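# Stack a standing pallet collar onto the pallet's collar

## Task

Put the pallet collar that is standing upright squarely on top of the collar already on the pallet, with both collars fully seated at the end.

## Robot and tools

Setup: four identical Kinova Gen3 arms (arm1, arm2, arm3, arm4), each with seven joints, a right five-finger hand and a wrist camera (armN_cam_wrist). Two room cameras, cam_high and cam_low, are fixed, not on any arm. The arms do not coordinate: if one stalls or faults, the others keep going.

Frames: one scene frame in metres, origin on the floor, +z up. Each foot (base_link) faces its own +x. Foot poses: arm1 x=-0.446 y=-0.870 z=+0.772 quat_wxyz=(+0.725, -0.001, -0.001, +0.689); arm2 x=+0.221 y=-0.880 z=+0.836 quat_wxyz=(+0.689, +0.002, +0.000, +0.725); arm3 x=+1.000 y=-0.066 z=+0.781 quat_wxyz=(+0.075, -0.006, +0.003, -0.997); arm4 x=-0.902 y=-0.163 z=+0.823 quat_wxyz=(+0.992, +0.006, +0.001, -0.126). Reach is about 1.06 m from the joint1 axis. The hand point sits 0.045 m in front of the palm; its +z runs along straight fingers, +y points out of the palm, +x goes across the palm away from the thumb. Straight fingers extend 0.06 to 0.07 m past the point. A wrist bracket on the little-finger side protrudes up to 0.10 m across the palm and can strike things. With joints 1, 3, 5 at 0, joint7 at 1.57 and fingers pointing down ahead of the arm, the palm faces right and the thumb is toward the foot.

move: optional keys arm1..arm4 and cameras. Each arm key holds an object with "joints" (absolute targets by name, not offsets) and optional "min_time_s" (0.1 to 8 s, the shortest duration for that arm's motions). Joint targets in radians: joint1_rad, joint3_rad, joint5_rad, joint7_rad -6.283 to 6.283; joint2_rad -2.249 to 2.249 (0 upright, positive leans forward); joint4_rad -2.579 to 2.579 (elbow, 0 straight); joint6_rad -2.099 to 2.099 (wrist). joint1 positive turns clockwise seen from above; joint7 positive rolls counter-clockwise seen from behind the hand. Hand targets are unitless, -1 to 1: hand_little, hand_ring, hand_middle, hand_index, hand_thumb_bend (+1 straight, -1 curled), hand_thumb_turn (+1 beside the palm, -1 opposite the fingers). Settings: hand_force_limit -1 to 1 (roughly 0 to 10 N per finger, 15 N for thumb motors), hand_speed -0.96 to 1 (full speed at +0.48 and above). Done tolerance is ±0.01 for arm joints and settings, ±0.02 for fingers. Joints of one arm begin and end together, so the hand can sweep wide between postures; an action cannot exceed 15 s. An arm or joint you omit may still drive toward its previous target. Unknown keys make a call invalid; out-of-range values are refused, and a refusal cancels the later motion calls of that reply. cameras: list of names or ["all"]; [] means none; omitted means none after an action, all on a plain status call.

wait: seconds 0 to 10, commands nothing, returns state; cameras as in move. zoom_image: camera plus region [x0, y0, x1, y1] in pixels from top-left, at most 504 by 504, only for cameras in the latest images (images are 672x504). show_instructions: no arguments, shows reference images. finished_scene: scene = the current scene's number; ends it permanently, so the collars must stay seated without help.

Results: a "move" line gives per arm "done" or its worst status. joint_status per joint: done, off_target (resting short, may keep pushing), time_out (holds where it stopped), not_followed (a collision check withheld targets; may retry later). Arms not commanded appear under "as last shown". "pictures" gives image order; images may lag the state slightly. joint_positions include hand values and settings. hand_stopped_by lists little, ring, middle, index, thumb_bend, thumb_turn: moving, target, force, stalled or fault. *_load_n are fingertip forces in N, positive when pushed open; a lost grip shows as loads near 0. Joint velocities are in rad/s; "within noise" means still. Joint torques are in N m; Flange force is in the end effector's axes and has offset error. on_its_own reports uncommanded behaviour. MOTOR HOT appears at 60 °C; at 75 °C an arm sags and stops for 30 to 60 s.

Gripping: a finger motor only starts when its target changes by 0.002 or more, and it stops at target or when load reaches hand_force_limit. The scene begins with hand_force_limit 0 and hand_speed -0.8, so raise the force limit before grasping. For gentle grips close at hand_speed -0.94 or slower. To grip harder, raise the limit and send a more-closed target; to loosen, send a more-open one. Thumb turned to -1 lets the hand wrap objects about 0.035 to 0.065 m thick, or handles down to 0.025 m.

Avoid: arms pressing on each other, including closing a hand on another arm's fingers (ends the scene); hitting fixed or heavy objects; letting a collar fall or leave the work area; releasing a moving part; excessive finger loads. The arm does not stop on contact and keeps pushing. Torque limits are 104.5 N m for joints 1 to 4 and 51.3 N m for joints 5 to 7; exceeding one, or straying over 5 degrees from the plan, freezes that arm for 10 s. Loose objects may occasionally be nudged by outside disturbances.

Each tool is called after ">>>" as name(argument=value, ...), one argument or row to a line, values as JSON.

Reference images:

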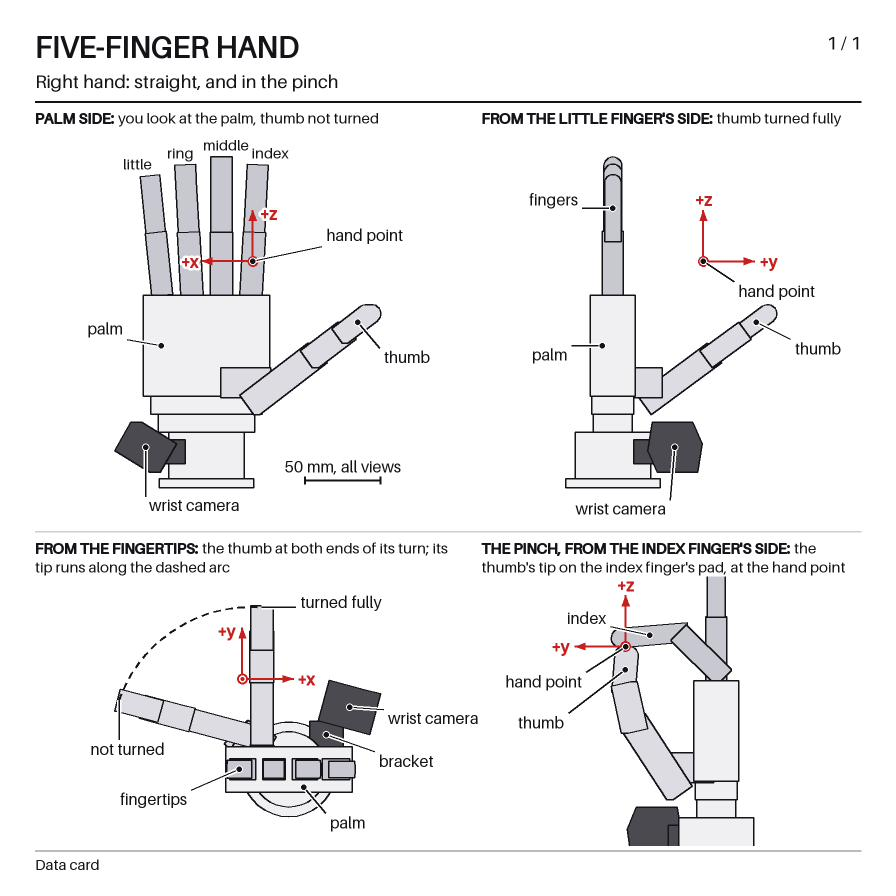

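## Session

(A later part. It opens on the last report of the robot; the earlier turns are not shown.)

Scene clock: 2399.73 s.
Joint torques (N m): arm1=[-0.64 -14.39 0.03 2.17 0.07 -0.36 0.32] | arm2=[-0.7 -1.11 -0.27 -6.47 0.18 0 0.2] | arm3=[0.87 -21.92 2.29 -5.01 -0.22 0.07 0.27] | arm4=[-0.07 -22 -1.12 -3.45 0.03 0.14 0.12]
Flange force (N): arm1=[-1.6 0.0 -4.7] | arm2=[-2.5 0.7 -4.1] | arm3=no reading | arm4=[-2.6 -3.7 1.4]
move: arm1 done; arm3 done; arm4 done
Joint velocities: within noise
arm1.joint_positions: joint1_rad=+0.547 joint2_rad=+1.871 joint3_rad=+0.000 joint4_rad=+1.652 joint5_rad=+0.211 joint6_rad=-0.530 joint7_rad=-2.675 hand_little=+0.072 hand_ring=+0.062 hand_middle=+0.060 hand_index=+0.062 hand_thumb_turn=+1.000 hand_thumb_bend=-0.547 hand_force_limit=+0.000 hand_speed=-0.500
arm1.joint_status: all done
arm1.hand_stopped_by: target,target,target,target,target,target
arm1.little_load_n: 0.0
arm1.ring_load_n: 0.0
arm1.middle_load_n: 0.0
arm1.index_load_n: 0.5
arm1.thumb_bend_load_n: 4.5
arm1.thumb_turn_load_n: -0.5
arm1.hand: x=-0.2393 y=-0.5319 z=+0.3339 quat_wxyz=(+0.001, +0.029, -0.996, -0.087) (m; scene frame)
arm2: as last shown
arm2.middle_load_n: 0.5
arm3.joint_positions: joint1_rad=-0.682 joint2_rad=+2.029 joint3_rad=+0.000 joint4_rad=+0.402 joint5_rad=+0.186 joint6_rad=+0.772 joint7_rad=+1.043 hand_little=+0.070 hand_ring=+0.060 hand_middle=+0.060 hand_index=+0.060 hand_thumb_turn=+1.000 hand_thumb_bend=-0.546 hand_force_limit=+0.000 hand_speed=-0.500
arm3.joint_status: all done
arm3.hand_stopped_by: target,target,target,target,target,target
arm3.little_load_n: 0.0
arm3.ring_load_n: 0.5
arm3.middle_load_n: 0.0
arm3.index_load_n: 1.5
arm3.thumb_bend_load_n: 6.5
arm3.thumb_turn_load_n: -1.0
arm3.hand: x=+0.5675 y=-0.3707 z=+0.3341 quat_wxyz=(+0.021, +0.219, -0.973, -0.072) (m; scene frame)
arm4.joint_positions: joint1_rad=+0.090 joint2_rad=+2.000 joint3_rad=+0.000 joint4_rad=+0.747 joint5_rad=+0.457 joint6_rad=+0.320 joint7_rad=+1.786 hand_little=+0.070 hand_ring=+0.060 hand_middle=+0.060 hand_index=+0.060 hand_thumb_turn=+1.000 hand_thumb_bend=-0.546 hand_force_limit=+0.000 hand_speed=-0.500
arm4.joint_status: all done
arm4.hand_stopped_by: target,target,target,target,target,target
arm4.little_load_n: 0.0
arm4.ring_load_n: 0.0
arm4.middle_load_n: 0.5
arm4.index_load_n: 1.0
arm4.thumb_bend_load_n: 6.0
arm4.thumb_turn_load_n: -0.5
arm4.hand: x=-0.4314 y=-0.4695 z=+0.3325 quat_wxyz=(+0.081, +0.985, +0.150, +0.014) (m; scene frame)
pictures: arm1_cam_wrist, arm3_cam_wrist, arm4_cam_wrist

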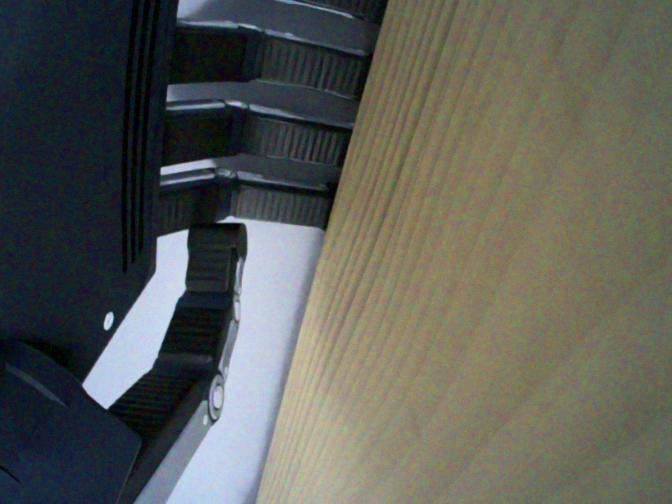

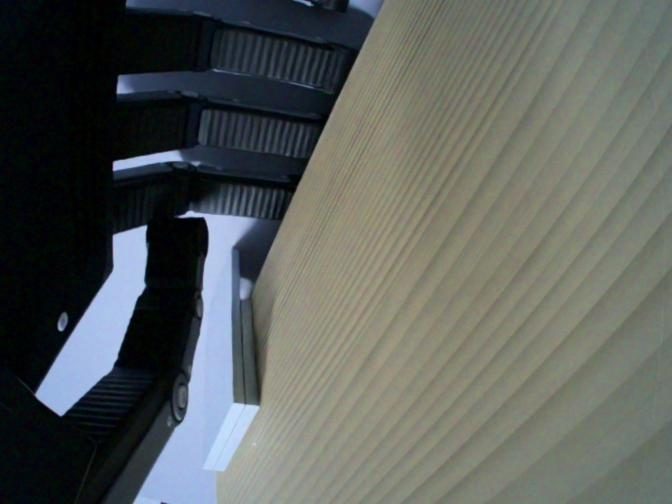

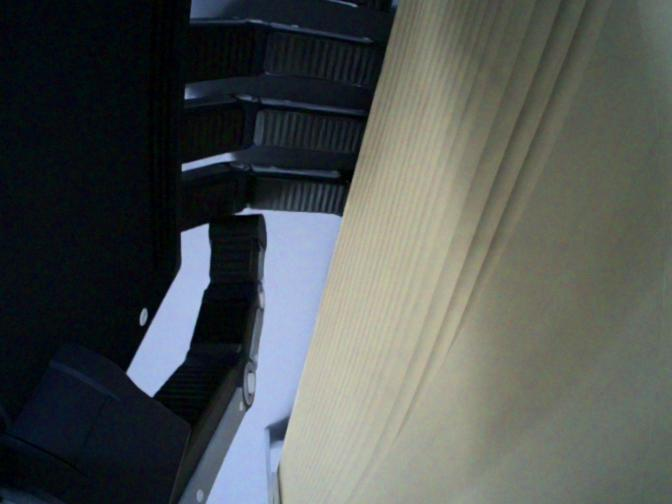

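>>> move(
  arm1={"joints":{"joint1_rad":0.5465,"joint2_rad":1.8249,"joint4_rad":1.7166,"joint5_rad":0.2049,"joint6_rad":-0.5480,"joint7_rad":-2.6677},"min_time_s":5},
  arm3={"joints":{"joint1_rad":-0.6821,"joint2_rad":1.9423,"joint4_rad":0.5494,"joint5_rad":0.1980,"joint6_rad":0.7131,"joint7_rad":1.0261},"min_time_s":5},
  arm4={"joints":{"joint1_rad":0.0946,"joint2_rad":1.9406,"joint4_rad":0.8332,"joint5_rad":0.4953,"joint6_rad":0.2953,"joint7_rad":1.7504},"min_time_s":5},
  cameras=["all"],
)

Scene clock: 2434.63 s.
Joint torques (N m): arm1=[-0.83 -16.49 -0.7 2.95 0.36 -0.84 0.35] | arm2=[-0.66 -0.99 -0.33 -6.43 0.21 -0.02 0.25] | arm3=[0.65 -32.51 4.11 -7.09 0.7 1.92 0.3] | arm4=[-0.16 -35.6 0.99 -7.2 0.7 -0.35 0.11]
Flange force (N): arm1=[-2.5 -1.0 2.0] | arm2=[-2.3 0.7 -4.2] | arm3=[-0.3 -3.5 19.6] | arm4=[-1.9 -7.2 25.7]
move: arm1 done; arm3 done; arm4 done
Joint velocities: within noise
arm1.joint_positions: joint1_rad=+0.546 joint2_rad=+1.825 joint3_rad=+0.000 joint4_rad=+1.717 joint5_rad=+0.205 joint6_rad=-0.548 joint7_rad=-2.668 hand_little=+0.072 hand_ring=+0.062 hand_middle=+0.060 hand_index=+0.062 hand_thumb_turn=+1.000 hand_thumb_bend=-0.547 hand_force_limit=+0.000 hand_speed=-0.500
arm1.joint_status: all done
arm1.hand_stopped_by: target,target,target,target,target,target
arm1.little_load_n: 0.0
arm1.ring_load_n: 2.5
arm1.middle_load_n: 3.0
arm1.index_load_n: 2.5
arm1.thumb_bend_load_n: 4.5
arm1.thumb_turn_load_n: -0.5
arm1.hand: x=-0.2394 y=-0.5319 z=+0.3550 quat_wxyz=(+0.001, +0.029, -0.996, -0.087) (m; scene frame)
arm2: as last shown
arm3.joint_positions: joint1_rad=-0.682 joint2_rad=+1.942 joint3_rad=+0.000 joint4_rad=+0.549 joint5_rad=+0.198 joint6_rad=+0.713 joint7_rad=+1.026 hand_little=+0.070 hand_ring=+0.060 hand_middle=+0.061 hand_index=+0.061 hand_thumb_turn=+1.000 hand_thumb_bend=-0.546 hand_force_limit=+0.000 hand_speed=-0.500
arm3.joint_status: all done
arm3.hand_stopped_by: target,target,target,target,target,target
arm3.little_load_n: 0.0
arm3.ring_load_n: 7.0
arm3.middle_load_n: 12.5
arm3.index_load_n: 14.5
arm3.thumb_bend_load_n: 5.5
arm3.thumb_turn_load_n: -1.0
arm3.hand: x=+0.5678 y=-0.3707 z=+0.3555 quat_wxyz=(+0.021, +0.218, -0.973, -0.072) (m; scene frame)
arm4.joint_positions: joint1_rad=+0.095 joint2_rad=+1.941 joint3_rad=+0.000 joint4_rad=+0.833 joint5_rad=+0.495 joint6_rad=+0.295 joint7_rad=+1.750 hand_little=+0.070 hand_ring=+0.061 hand_middle=+0.061 hand_index=+0.060 hand_thumb_turn=+1.000 hand_thumb_bend=-0.546 hand_force_limit=+0.000 hand_speed=-0.500
arm4.joint_status: all done
arm4.hand_stopped_by: target,target,target,target,target,target
arm4.little_load_n: 4.0
arm4.ring_load_n: 10.0
arm4.middle_load_n: 8.5
arm4.index_load_n: 6.5
arm4.thumb_bend_load_n: 6.0
arm4.thumb_turn_load_n: -1.0
arm4.hand: x=-0.4305 y=-0.4726 z=+0.3525 quat_wxyz=(+0.081, +0.985, +0.150, +0.014) (m; scene frame)
pictures: arm1_cam_wrist, arm2_cam_wrist, arm3_cam_wrist, arm4_cam_wrist, cam_high, cam_low

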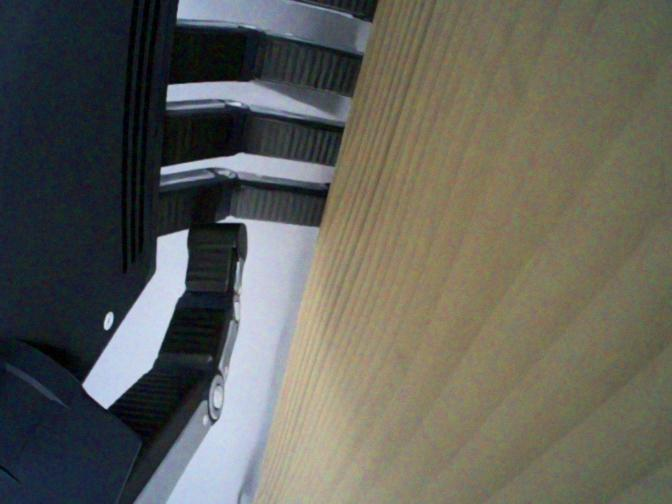

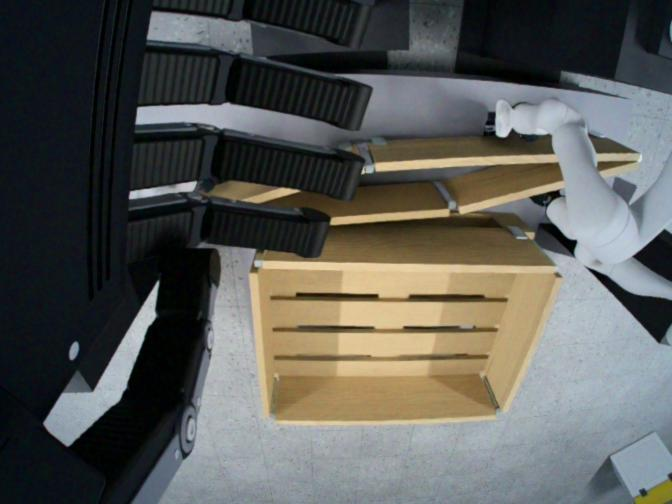

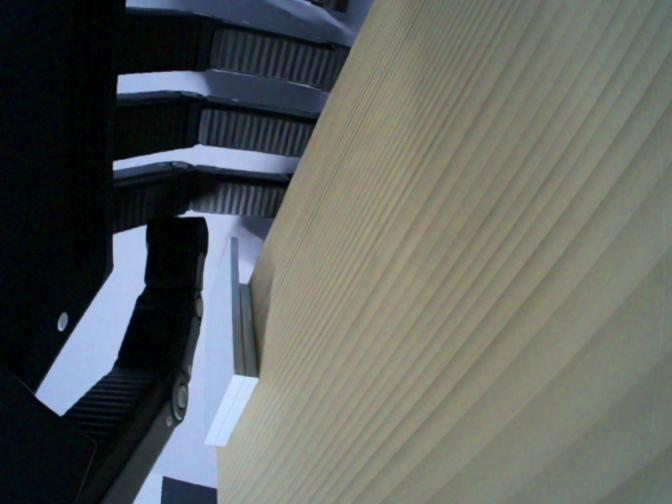

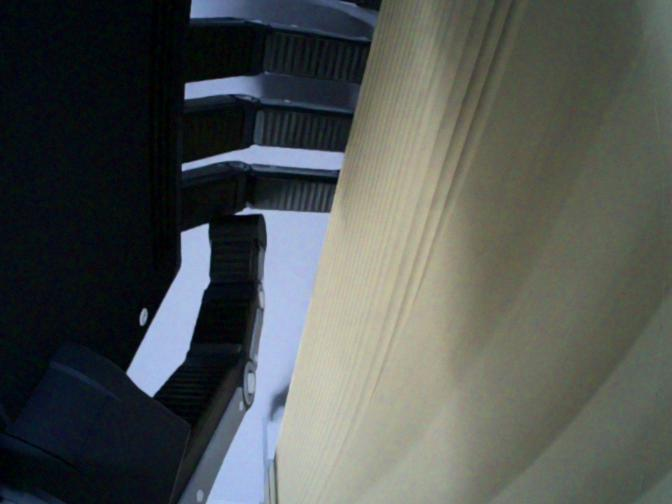

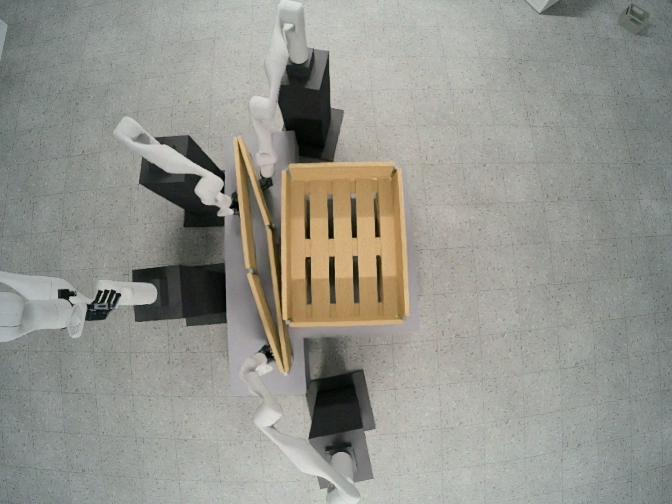

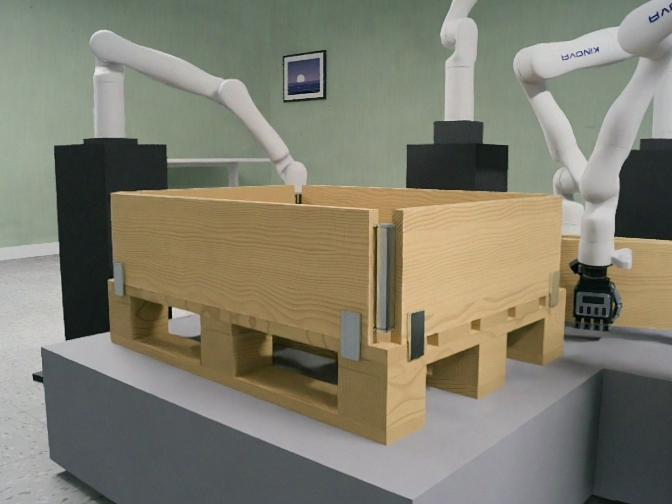

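>>> move(
  arm1={"joints":{"joint1_rad":0.5565,"joint2_rad":1.7845,"joint4_rad":1.7842,"joint5_rad":0.1991,"joint6_rad":-0.5739,"joint7_rad":-2.6501},"min_time_s":3},
  arm3={"joints":{"joint1_rad":-0.6878,"joint2_rad":1.8827,"joint4_rad":0.6282,"joint5_rad":0.2019,"joint6_rad":0.6949,"joint7_rad":1.0150},"min_time_s":3},
  arm4={"joints":{"joint1_rad":0.1042,"joint2_rad":1.8846,"joint4_rad":0.9095,"joint5_rad":0.5280,"joint6_rad":0.2761,"joint7_rad":1.7256},"min_time_s":3},
  cameras=["arm1_cam_wrist", "arm3_cam_wrist", "arm4_cam_wrist", "arm2_cam_wrist"],
)

Scene clock: 2517.40 s.
Joint torques (N m): arm1=[-0.86 -16.6 -0.74 3.09 0.36 -0.94 0.35] | arm2=[-0.64 -1.05 -0.32 -6.44 0.15 -0.03 0.16] | arm3=[0.14 -32.15 3.6 -6.28 0.41 2.12 0.23] | arm4=[0.39 -34.95 1.39 -6.22 0.65 0.2 0.07]
Flange force (N): arm1=[-2.7 -1.1 2.1] | arm2=[-2.4 0.4 -4.2] | arm3=[1.7 -3.1 20.0] | arm4=[-0.9 -7.4 25.5]
move: arm1 done; arm3 done; arm4 done
Joint velocities: within noise
arm1.joint_positions: joint1_rad=+0.557 joint2_rad=+1.784 joint3_rad=+0.000 joint4_rad=+1.784 joint5_rad=+0.199 joint6_rad=-0.574 joint7_rad=-2.650 hand_little=+0.072 hand_ring=+0.062 hand_middle=+0.060 hand_index=+0.062 hand_thumb_turn=+1.000 hand_thumb_bend=-0.547 hand_force_limit=+0.000 hand_speed=-0.500
arm1.joint_status: all done
arm1.hand_stopped_by: target,target,target,target,target,target
arm1.little_load_n: 0.0
arm1.ring_load_n: 2.0
arm1.middle_load_n: 3.0
arm1.index_load_n: 2.5
arm1.thumb_bend_load_n: 5.0
arm1.thumb_turn_load_n: -0.5
arm1.hand: x=-0.2394 y=-0.5369 z=+0.3750 quat_wxyz=(+0.001, +0.029, -0.996, -0.087) (m; scene frame)
arm2: as last shown
arm2.ring_load_n: 0.5
arm2.middle_load_n: 0.0
arm3.joint_positions: joint1_rad=-0.688 joint2_rad=+1.883 joint3_rad=+0.000 joint4_rad=+0.628 joint5_rad=+0.202 joint6_rad=+0.695 joint7_rad=+1.015 hand_little=+0.070 hand_ring=+0.060 hand_middle=+0.061 hand_index=+0.061 hand_thumb_turn=+1.000 hand_thumb_bend=-0.546 hand_force_limit=+0.000 hand_speed=-0.500
arm3.joint_status: all done
arm3.hand_stopped_by: target,target,target,target,target,target
arm3.little_load_n: 0.0
arm3.ring_load_n: 7.0
arm3.middle_load_n: 12.5
arm3.index_load_n: 14.0
arm3.thumb_bend_load_n: 5.5
arm3.thumb_turn_load_n: -1.0
arm3.hand: x=+0.5680 y=-0.3758 z=+0.3755 quat_wxyz=(+0.021, +0.218, -0.973, -0.072) (m; scene frame)
arm4.joint_positions: joint1_rad=+0.104 joint2_rad=+1.885 joint3_rad=+0.000 joint4_rad=+0.910 joint5_rad=+0.528 joint6_rad=+0.276 joint7_rad=+1.726 hand_little=+0.070 hand_ring=+0.061 hand_middle=+0.061 hand_index=+0.060 hand_thumb_turn=+1.000 hand_thumb_bend=-0.546 hand_force_limit=+0.000 hand_speed=-0.500
arm4.joint_status: all done
arm4.hand_stopped_by: target,target,target,target,target,target
arm4.little_load_n: 4.0
arm4.ring_load_n: 10.5
arm4.middle_load_n: 8.5
arm4.index_load_n: 6.5
arm4.thumb_bend_load_n: 6.0
arm4.thumb_turn_load_n: -0.5
arm4.hand: x=-0.4307 y=-0.4779 z=+0.3724 quat_wxyz=(+0.081, +0.985, +0.150, +0.014) (m; scene frame)
pictures: arm1_cam_wrist, arm2_cam_wrist, arm3_cam_wrist, arm4_cam_wrist

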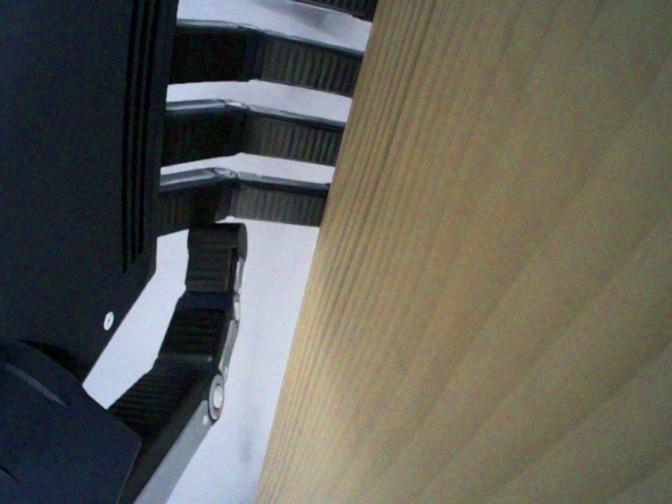

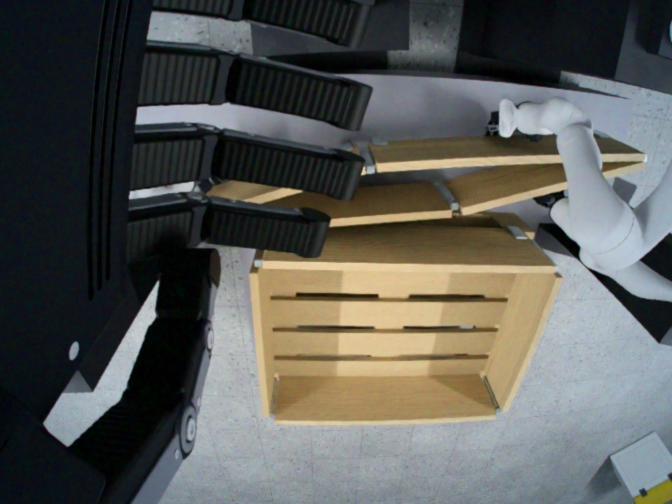

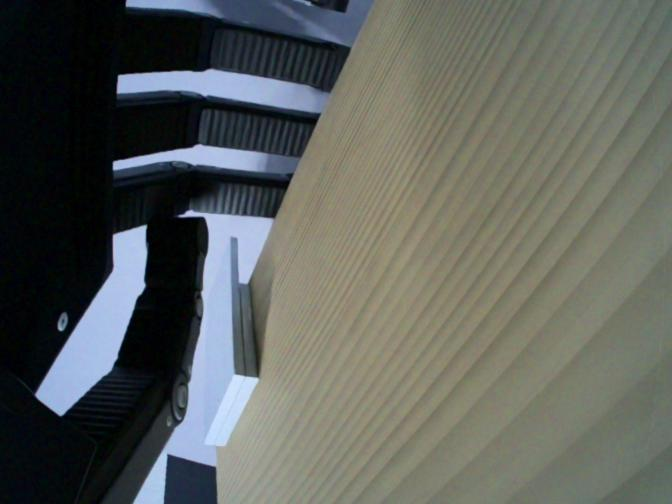

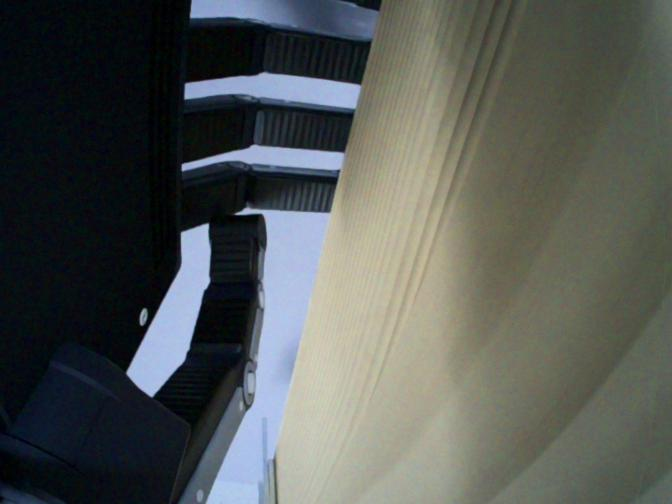

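>>> move(
  arm1={"joints":{"joint1_rad":0.5883,"joint2_rad":1.5702,"joint4_rad":2.0732,"joint5_rad":0.1870,"joint6_rad":-0.6445,"joint7_rad":-2.6005},"min_time_s":6},
  arm3={"joints":{"joint1_rad":-0.7047,"joint2_rad":1.6251,"joint4_rad":0.9205,"joint5_rad":0.2086,"joint6_rad":0.6629,"joint7_rad":0.9887},"min_time_s":6},
  arm4={"joints":{"joint1_rad":0.1317,"joint2_rad":1.6309,"joint4_rad":1.2093,"joint5_rad":0.6224,"joint6_rad":0.2325,"joint7_rad":1.6551},"min_time_s":6},
)

>>> move(
  arm1={"joints":{"joint1_rad":0.5883,"joint2_rad":1.3126,"joint4_rad":2.2809,"joint5_rad":0.2005,"joint6_rad":-0.5955,"joint7_rad":-2.6171},"min_time_s":6},
  arm3={"joints":{"joint1_rad":-0.7047,"joint2_rad":1.3961,"joint4_rad":1.1271,"joint5_rad":0.2029,"joint6_rad":0.6849,"joint7_rad":0.9960},"min_time_s":6},
  arm4={"joints":{"joint1_rad":0.1317,"joint2_rad":1.3966,"joint4_rad":1.4248,"joint5_rad":0.5789,"joint6_rad":0.2480,"joint7_rad":1.6997},"min_time_s":6},
  cameras=["arm1_cam_wrist", "arm3_cam_wrist", "arm4_cam_wrist", "arm2_cam_wrist", "cam_high", "cam_low"],
)

Scene clock: 2602.57 s.
Joint torques (N m): arm1=[-0.62 -16.1 -0.33 4.08 0.35 -0.7 0.37] | arm2=[-0.65 -1.09 -0.26 -6.41 0.21 0 0.24] | arm3=[-0.55 -31.38 2.24 -4.14 -0.45 3.13 0.01] | arm4=[1.77 -33.54 2.34 -3.47 0.12 1.75 -0.23]
Flange force (N): arm1=[-2.5 0.0 2.1] | arm2=[-2.5 0.9 -4.3] | arm3=[4.6 -2.2 20.1] | arm4=[1.7 -7.2 26.1]
move: arm1 done; arm3 done; arm4 done
Joint velocities: within noise
arm1.joint_positions: joint1_rad=+0.588 joint2_rad=+1.570 joint3_rad=+0.000 joint4_rad=+2.073 joint5_rad=+0.187 joint6_rad=-0.645 joint7_rad=-2.600 hand_little=+0.072 hand_ring=+0.062 hand_middle=+0.060 hand_index=+0.062 hand_thumb_turn=+1.000 hand_thumb_bend=-0.547 hand_force_limit=+0.000 hand_speed=-0.500
arm1.joint_status: all done
arm1.hand_stopped_by: target,target,target,target,target,target
arm1.little_load_n: 0.0
arm1.ring_load_n: 2.0
arm1.middle_load_n: 2.5
arm1.index_load_n: 2.5
arm1.thumb_bend_load_n: 4.5
arm1.thumb_turn_load_n: -0.5
arm1.hand: x=-0.2397 y=-0.5519 z=+0.4749 quat_wxyz=(+0.001, +0.029, -0.996, -0.087) (m; scene frame)
arm2: as last shown
arm2.ring_load_n: 0.0
arm2.middle_load_n: 0.5
arm3.joint_positions: joint1_rad=-0.705 joint2_rad=+1.625 joint3_rad=+0.000 joint4_rad=+0.920 joint5_rad=+0.209 joint6_rad=+0.663 joint7_rad=+0.989 hand_little=+0.070 hand_ring=+0.060 hand_middle=+0.061 hand_index=+0.061 hand_thumb_turn=+1.000 hand_thumb_bend=-0.546 hand_force_limit=+0.000 hand_speed=-0.500
arm3.joint_status: all done
arm3.hand_stopped_by: target,target,target,target,target,target
arm3.little_load_n: 0.0
arm3.ring_load_n: 2.0
arm3.middle_load_n: 15.5
arm3.index_load_n: 16.0
arm3.thumb_bend_load_n: 5.5
arm3.thumb_turn_load_n: -0.5
arm3.hand: x=+0.5693 y=-0.3914 z=+0.4754 quat_wxyz=(+0.021, +0.218, -0.973, -0.072) (m; scene frame)
arm4.joint_positions: joint1_rad=+0.132 joint2_rad=+1.631 joint3_rad=+0.000 joint4_rad=+1.209 joint5_rad=+0.622 joint6_rad=+0.233 joint7_rad=+1.655 hand_little=+0.070 hand_ring=+0.061 hand_middle=+0.061 hand_index=+0.061 hand_thumb_turn=+1.000 hand_thumb_bend=-0.546 hand_force_limit=+0.000 hand_speed=-0.500
arm4.joint_status: all done
arm4.hand_stopped_by: target,target,target,target,target,target
arm4.little_load_n: 4.0
arm4.ring_load_n: 11.0
arm4.middle_load_n: 8.5
arm4.index_load_n: 6.0
arm4.thumb_bend_load_n: 5.5
arm4.thumb_turn_load_n: -0.5
arm4.hand: x=-0.4306 y=-0.4941 z=+0.4722 quat_wxyz=(+0.081, +0.985, +0.150, +0.014) (m; scene frame)
pictures: none

Scene clock: 2608.87 s.
Joint torques (N m): arm1=[-1.02 -15.43 -0.94 4.26 0.61 -0.37 0.42] | arm2=[-0.64 -1.09 -0.26 -6.4 0.22 0.01 0.2] | arm3=[-0.7 -31.48 2.17 -4.1 -0.52 3.34 0.04] | arm4=[1.41 -34.54 2.3 -4.26 0.25 1.38 -0.2]
Flange force (N): arm1=[-3.7 -0.1 1.9] | arm2=[-2.5 0.8 -4.3] | arm3=[5.2 -2.2 20.4] | arm4=[1.6 -6.9 27.6]
move: arm1 done; arm3 done; arm4 done
Joint velocities: within noise
arm1.joint_positions: joint1_rad=+0.588 joint2_rad=+1.313 joint3_rad=+0.000 joint4_rad=+2.281 joint5_rad=+0.200 joint6_rad=-0.595 joint7_rad=-2.617 hand_little=+0.072 hand_ring=+0.062 hand_middle=+0.060 hand_index=+0.062 hand_thumb_turn=+1.000 hand_thumb_bend=-0.547 hand_force_limit=+0.000 hand_speed=-0.500
arm1.joint_status: all done
arm1.hand_stopped_by: target,target,target,target,target,target
arm1.little_load_n: 0.0
arm1.ring_load_n: 2.5
arm1.middle_load_n: 3.0
arm1.index_load_n: 2.5
arm1.thumb_bend_load_n: 5.0
arm1.thumb_turn_load_n: -0.5
arm1.hand: x=-0.2400 y=-0.5520 z=+0.5749 quat_wxyz=(+0.001, +0.029, -0.996, -0.087) (m; scene frame)
arm2.joint_positions: joint1_rad=+0.300 joint2_rad=-0.370 joint3_rad=+0.000 joint4_rad=+1.490 joint5_rad=+0.000 joint6_rad=+2.000 joint7_rad=-1.600 hand_little=+0.072 hand_ring=+0.062 hand_middle=+0.060 hand_index=+0.062 hand_thumb_turn=+1.000 hand_thumb_bend=-0.547 hand_force_limit=+0.000 hand_speed=-0.500
arm2.joint_status: not commanded
arm2.hand_stopped_by: target,target,target,target,target,target
arm2.little_load_n: 0.0
arm2.ring_load_n: 0.0
arm2.middle_load_n: 0.0
arm2.index_load_n: 1.0
arm2.thumb_bend_load_n: 4.0
arm2.thumb_turn_load_n: -0.5
arm2.hand: x=+0.2309 y=-0.7084 z=+1.3293 quat_wxyz=(-0.008, +0.602, -0.798, -0.009) (m; scene frame)
arm3.joint_positions: joint1_rad=-0.705 joint2_rad=+1.396 joint3_rad=+0.000 joint4_rad=+1.127 joint5_rad=+0.203 joint6_rad=+0.685 joint7_rad=+0.996 hand_little=+0.070 hand_ring=+0.060 hand_middle=+0.061 hand_index=+0.061 hand_thumb_turn=+1.000 hand_thumb_bend=-0.546 hand_force_limit=+0.000 hand_speed=-0.500
arm3.joint_status: all done
arm3.hand_stopped_by: target,target,target,target,target,target
arm3.little_load_n: 0.0
arm3.ring_load_n: 0.0
arm3.middle_load_n: 16.5
arm3.index_load_n: 17.5
arm3.thumb_bend_load_n: 5.5
arm3.thumb_turn_load_n: -1.0
arm3.hand: x=+0.5705 y=-0.3918 z=+0.5754 quat_wxyz=(+0.021, +0.219, -0.973, -0.072) (m; scene frame)
arm4.joint_positions: joint1_rad=+0.132 joint2_rad=+1.397 joint3_rad=+0.000 joint4_rad=+1.425 joint5_rad=+0.579 joint6_rad=+0.248 joint7_rad=+1.700 hand_little=+0.070 hand_ring=+0.061 hand_middle=+0.061 hand_index=+0.061 hand_thumb_turn=+1.000 hand_thumb_bend=-0.546 hand_force_limit=+0.000 hand_speed=-0.500
arm4.joint_status: all done
arm4.hand_stopped_by: target,target,target,target,target,target
arm4.little_load_n: 4.0
arm4.ring_load_n: 11.0
arm4.middle_load_n: 9.0
arm4.index_load_n: 6.0
arm4.thumb_bend_load_n: 6.0
arm4.thumb_turn_load_n: -1.0
arm4.hand: x=-0.4306 y=-0.4952 z=+0.5722 quat_wxyz=(+0.081, +0.985, +0.150, +0.014) (m; scene frame)
pictures: arm1_cam_wrist, arm2_cam_wrist, arm3_cam_wrist, arm4_cam_wrist, cam_high, cam_low

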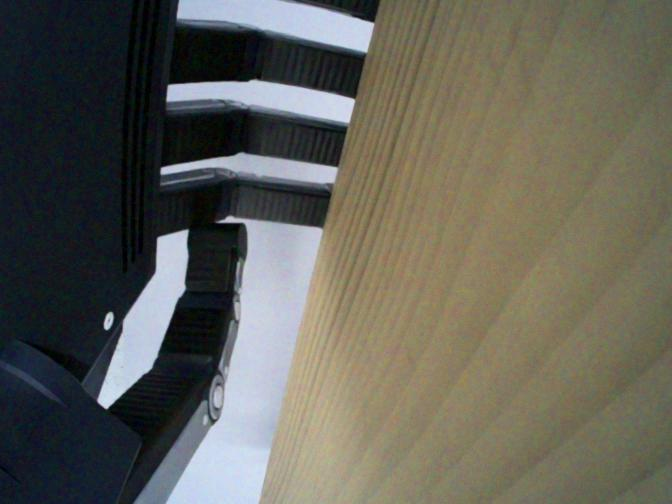

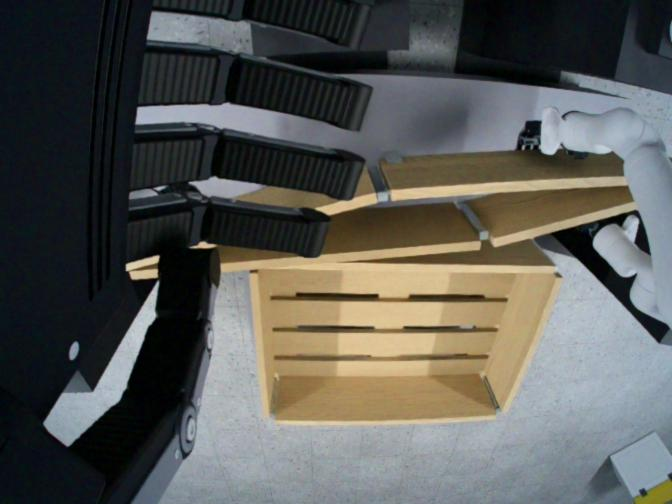

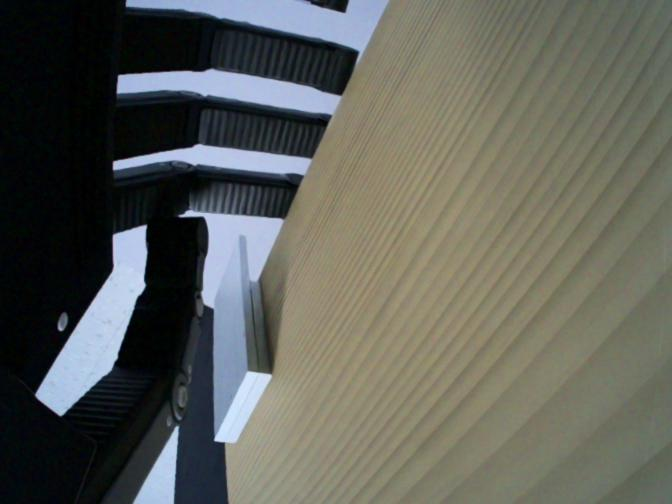

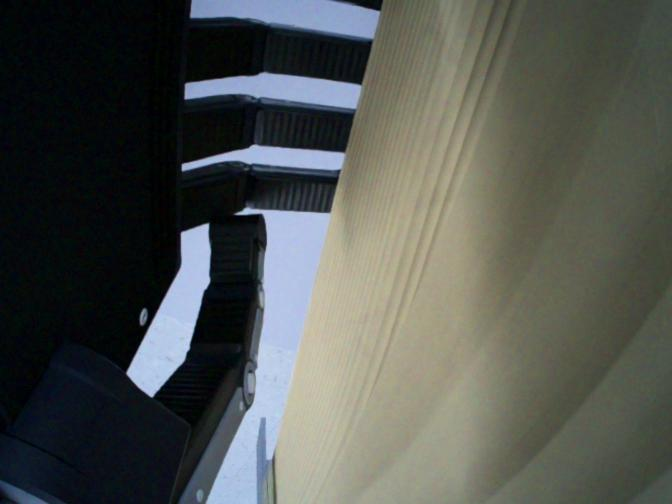

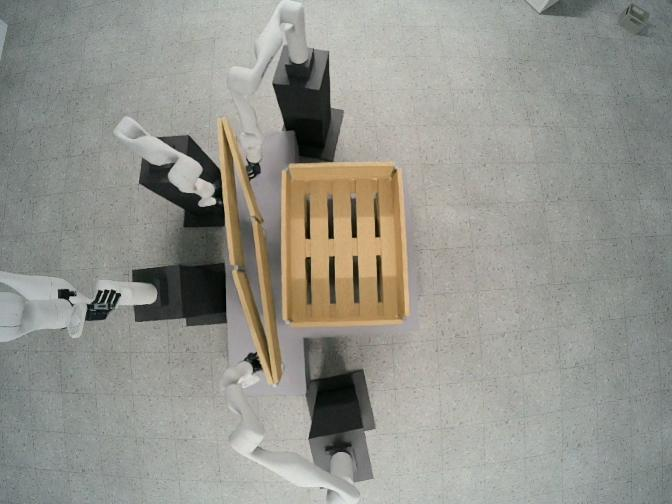

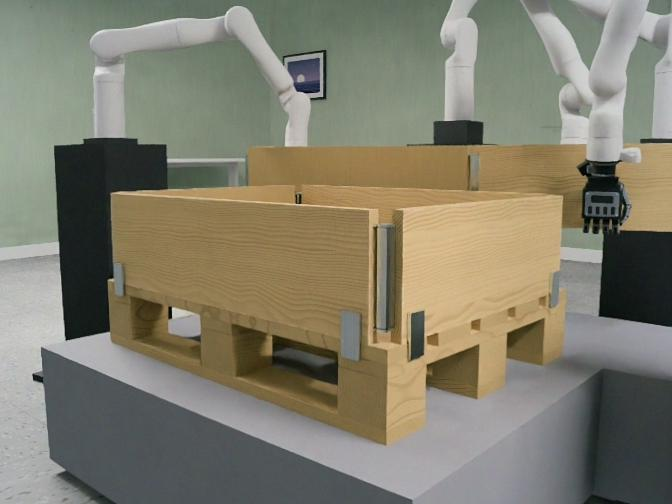

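>>> move(
  arm1={"joints":{"joint1_rad":0.5883,"joint2_rad":0.9997,"joint4_rad":2.4138,"joint5_rad":0.2773,"joint6_rad":-0.4203,"joint7_rad":-2.7047},"min_time_s":6},
  arm3={"joints":{"joint1_rad":-0.7047,"joint2_rad":1.1937,"joint4_rad":1.2358,"joint5_rad":0.1828,"joint6_rad":0.7769,"joint7_rad":1.0229},"min_time_s":6},
  arm4={"joints":{"joint1_rad":0.1317,"joint2_rad":1.1734,"joint4_rad":1.5580,"joint5_rad":0.4315,"joint6_rad":0.3270,"joint7_rad":1.8534},"min_time_s":6},
)

>>> move(
  arm1={"joints":{"joint1_rad":0.5883,"joint2_rad":0.7105,"joint4_rad":2.4465,"joint5_rad":0.6459,"joint6_rad":-0.1866,"joint7_rad":-3.0880},"min_time_s":5},
  arm3={"joints":{"joint1_rad":-0.7047,"joint2_rad":1.0498,"joint4_rad":1.2633,"joint5_rad":0.1646,"joint6_rad":0.8915,"joint7_rad":1.0500},"min_time_s":5},
  arm4={"joints":{"joint1_rad":0.1317,"joint2_rad":1.0036,"joint4_rad":1.6097,"joint5_rad":0.3230,"joint6_rad":0.4370,"joint7_rad":1.9701},"min_time_s":5},
  cameras=["arm1_cam_wrist", "arm3_cam_wrist", "arm4_cam_wrist", "arm2_cam_wrist", "cam_high", "cam_low"],
)

Scene clock: 2631.43 s.
Joint torques (N m): arm1=[-0.91 -14.62 -0.7 2.33 0.36 -0.51 0.45] | arm2=[-0.62 -1.06 -0.31 -6.39 0.16 -0.02 0.21] | arm3=[-0.8 -31.44 2.06 -5.1 -0.45 3.35 0] | arm4=[1.82 -34.36 2.53 -5.13 0.5 1.19 -0.25]
Flange force (N): arm1=[-3.0 -0.4 0.9] | arm2=[-2.5 0.6 -4.4] | arm3=[5.8 -2.2 20.5] | arm4=[4.4 -5.6 28.8]
move: arm1 done; arm3 done; arm4 done
Joint velocities: within noise
arm1.joint_positions: joint1_rad=+0.588 joint2_rad=+1.000 joint3_rad=+0.000 joint4_rad=+2.414 joint5_rad=+0.277 joint6_rad=-0.420 joint7_rad=-2.705 hand_little=+0.072 hand_ring=+0.062 hand_middle=+0.060 hand_index=+0.062 hand_thumb_turn=+1.000 hand_thumb_bend=-0.547 hand_force_limit=+0.000 hand_speed=-0.500
arm1.joint_status: all done
arm1.hand_stopped_by: target,target,target,target,target,target
arm1.little_load_n: 0.0
arm1.ring_load_n: 2.5
arm1.middle_load_n: 2.5
arm1.index_load_n: 2.5
arm1.thumb_bend_load_n: 4.5
arm1.thumb_turn_load_n: -0.5
arm1.hand: x=-0.2402 y=-0.5519 z=+0.6749 quat_wxyz=(+0.001, +0.029, -0.996, -0.087) (m; scene frame)
arm2: as last shown
arm3.joint_positions: joint1_rad=-0.705 joint2_rad=+1.194 joint3_rad=+0.000 joint4_rad=+1.236 joint5_rad=+0.183 joint6_rad=+0.777 joint7_rad=+1.023 hand_little=+0.070 hand_ring=+0.060 hand_middle=+0.061 hand_index=+0.061 hand_thumb_turn=+1.000 hand_thumb_bend=-0.546 hand_force_limit=+0.000 hand_speed=-0.500
arm3.joint_status: all done
arm3.hand_stopped_by: target,target,target,target,target,target
arm3.little_load_n: 0.0
arm3.ring_load_n: 0.0
arm3.middle_load_n: 16.5
arm3.index_load_n: 18.0
arm3.thumb_bend_load_n: 5.5
arm3.thumb_turn_load_n: -0.5
arm3.hand: x=+0.5718 y=-0.3923 z=+0.6754 quat_wxyz=(+0.021, +0.218, -0.973, -0.072) (m; scene frame)
arm4.joint_positions: joint1_rad=+0.132 joint2_rad=+1.173 joint3_rad=+0.000 joint4_rad=+1.558 joint5_rad=+0.431 joint6_rad=+0.327 joint7_rad=+1.853 hand_little=+0.070 hand_ring=+0.061 hand_middle=+0.061 hand_index=+0.061 hand_thumb_turn=+1.000 hand_thumb_bend=-0.546 hand_force_limit=+0.000 hand_speed=-0.500
arm4.joint_status: all done
arm4.hand_stopped_by: target,target,target,target,target,target
arm4.little_load_n: 3.0
arm4.ring_load_n: 11.0
arm4.middle_load_n: 9.0
arm4.index_load_n: 6.5
arm4.thumb_bend_load_n: 6.0
arm4.thumb_turn_load_n: -0.5
arm4.hand: x=-0.4307 y=-0.4964 z=+0.6722 quat_wxyz=(+0.081, +0.985, +0.150, +0.014) (m; scene frame)
pictures: none

Scene clock: 2636.73 s.
Joint torques (N m): arm1=[0.07 -14.11 0.65 -2.19 -0.31 -1.06 0.2] | arm2=[-0.65 -1.03 -0.27 -6.42 0.18 -0.01 0.25] | arm3=[-0.43 -31.71 2.47 -7.38 -0.04 2.92 0.08] | arm4=[2.57 -33.41 3.11 -5.81 0.93 1.57 -0.26]
Flange force (N): arm1=[0.7 -1.5 -0.7] | arm2=[-2.4 0.9 -4.3] | arm3=[3.0 -2.1 20.5] | arm4=[7.5 -4.6 28.7]
move: arm1 done; arm3 done; arm4 done
Joint velocities: within noise
arm1.joint_positions: joint1_rad=+0.588 joint2_rad=+0.710 joint3_rad=+0.000 joint4_rad=+2.446 joint5_rad=+0.646 joint6_rad=-0.187 joint7_rad=-3.088 hand_little=+0.072 hand_ring=+0.062 hand_middle=+0.060 hand_index=+0.062 hand_thumb_turn=+1.000 hand_thumb_bend=-0.547 hand_force_limit=+0.000 hand_speed=-0.500
arm1.joint_status: all done
arm1.hand_stopped_by: target,target,target,target,target,target
arm1.little_load_n: 0.0
arm1.ring_load_n: 2.5
arm1.middle_load_n: 2.5
arm1.index_load_n: 2.5
arm1.thumb_bend_load_n: 4.5
arm1.thumb_turn_load_n: -1.0
arm1.hand: x=-0.2404 y=-0.5518 z=+0.7549 quat_wxyz=(+0.001, +0.029, -0.996, -0.087) (m; scene frame)
arm2: as last shown
arm3.joint_positions: joint1_rad=-0.705 joint2_rad=+1.050 joint3_rad=+0.000 joint4_rad=+1.263 joint5_rad=+0.165 joint6_rad=+0.892 joint7_rad=+1.050 hand_little=+0.070 hand_ring=+0.060 hand_middle=+0.061 hand_index=+0.061 hand_thumb_turn=+1.000 hand_thumb_bend=-0.546 hand_force_limit=+0.000 hand_speed=-0.500
arm3.joint_status: all done
arm3.hand_stopped_by: target,target,target,target,target,target
arm3.little_load_n: 0.0
arm3.ring_load_n: 0.0
arm3.middle_load_n: 16.0
arm3.index_load_n: 18.5
arm3.thumb_bend_load_n: 5.5
arm3.thumb_turn_load_n: -1.0
arm3.hand: x=+0.5728 y=-0.3927 z=+0.7553 quat_wxyz=(+0.021, +0.218, -0.973, -0.072) (m; scene frame)
arm4.joint_positions: joint1_rad=+0.132 joint2_rad=+1.004 joint3_rad=+0.000 joint4_rad=+1.610 joint5_rad=+0.323 joint6_rad=+0.437 joint7_rad=+1.970 hand_little=+0.070 hand_ring=+0.061 hand_middle=+0.061 hand_index=+0.061 hand_thumb_turn=+1.000 hand_thumb_bend=-0.546 hand_force_limit=+0.000 hand_speed=-0.500
arm4.joint_status: all done
arm4.hand_stopped_by: target,target,target,target,target,target
arm4.little_load_n: 1.5
arm4.ring_load_n: 12.0
arm4.middle_load_n: 10.0
arm4.index_load_n: 7.5
arm4.thumb_bend_load_n: 6.0
arm4.thumb_turn_load_n: -1.0
arm4.hand: x=-0.4307 y=-0.4973 z=+0.7522 quat_wxyz=(+0.081, +0.985, +0.150, +0.014) (m; scene frame)
pictures: arm1_cam_wrist, arm2_cam_wrist, arm3_cam_wrist, arm4_cam_wrist, cam_high, cam_low

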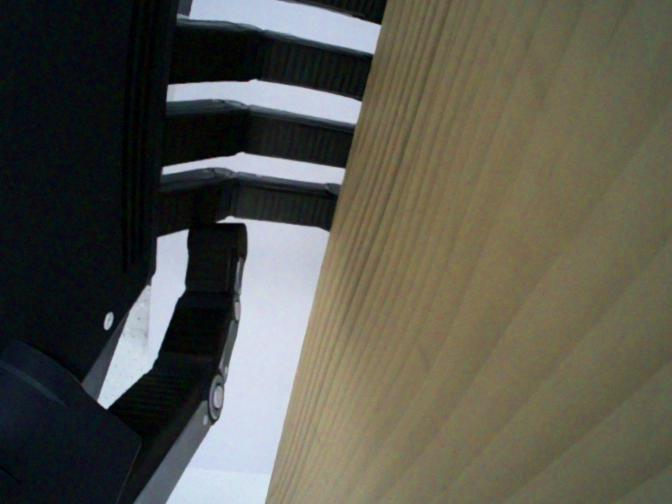

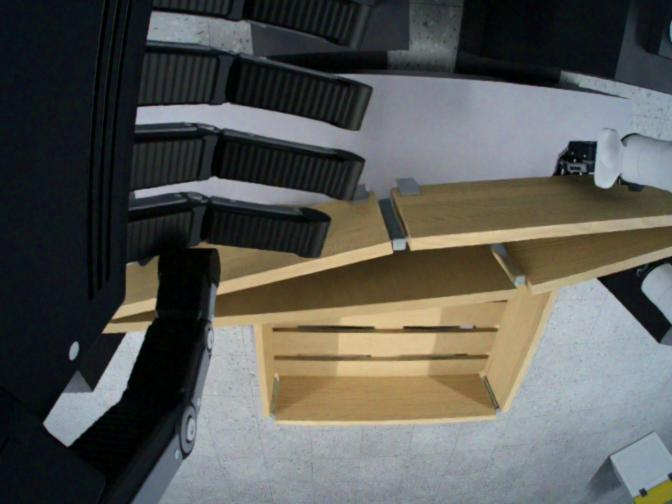

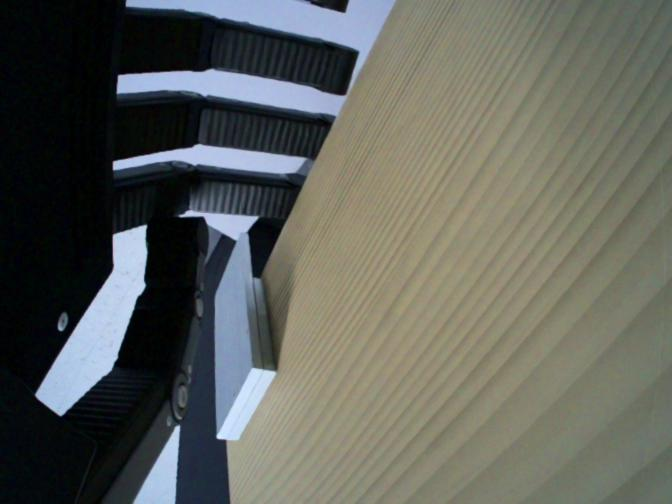

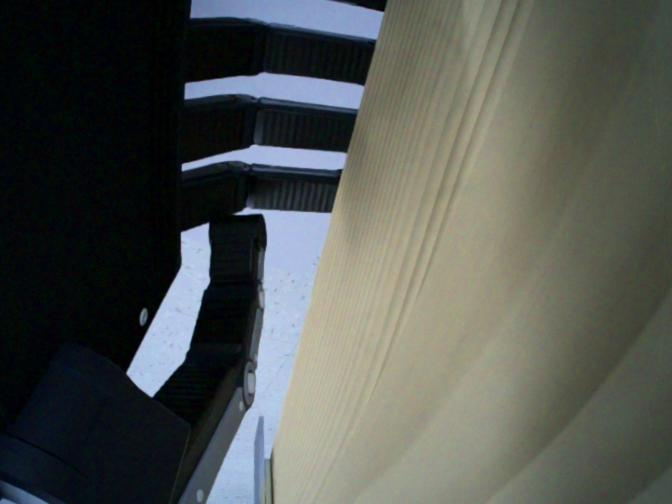

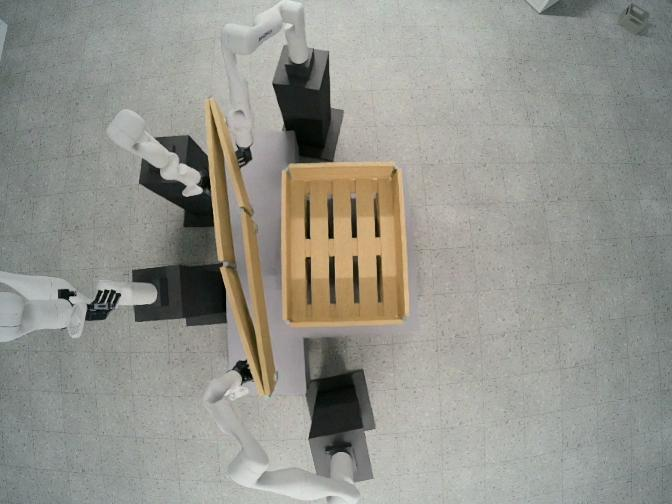

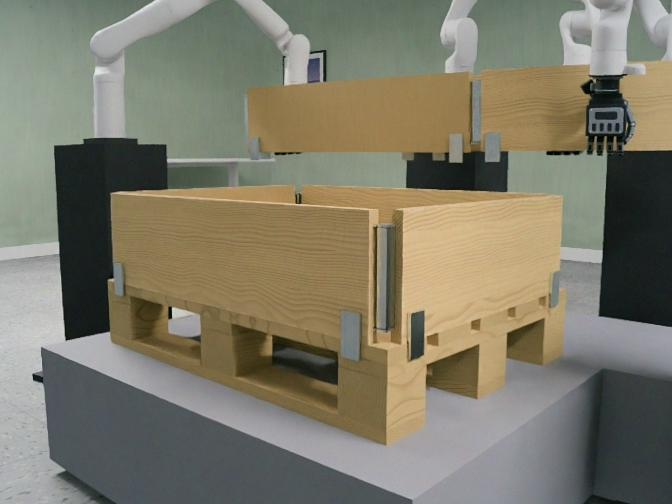

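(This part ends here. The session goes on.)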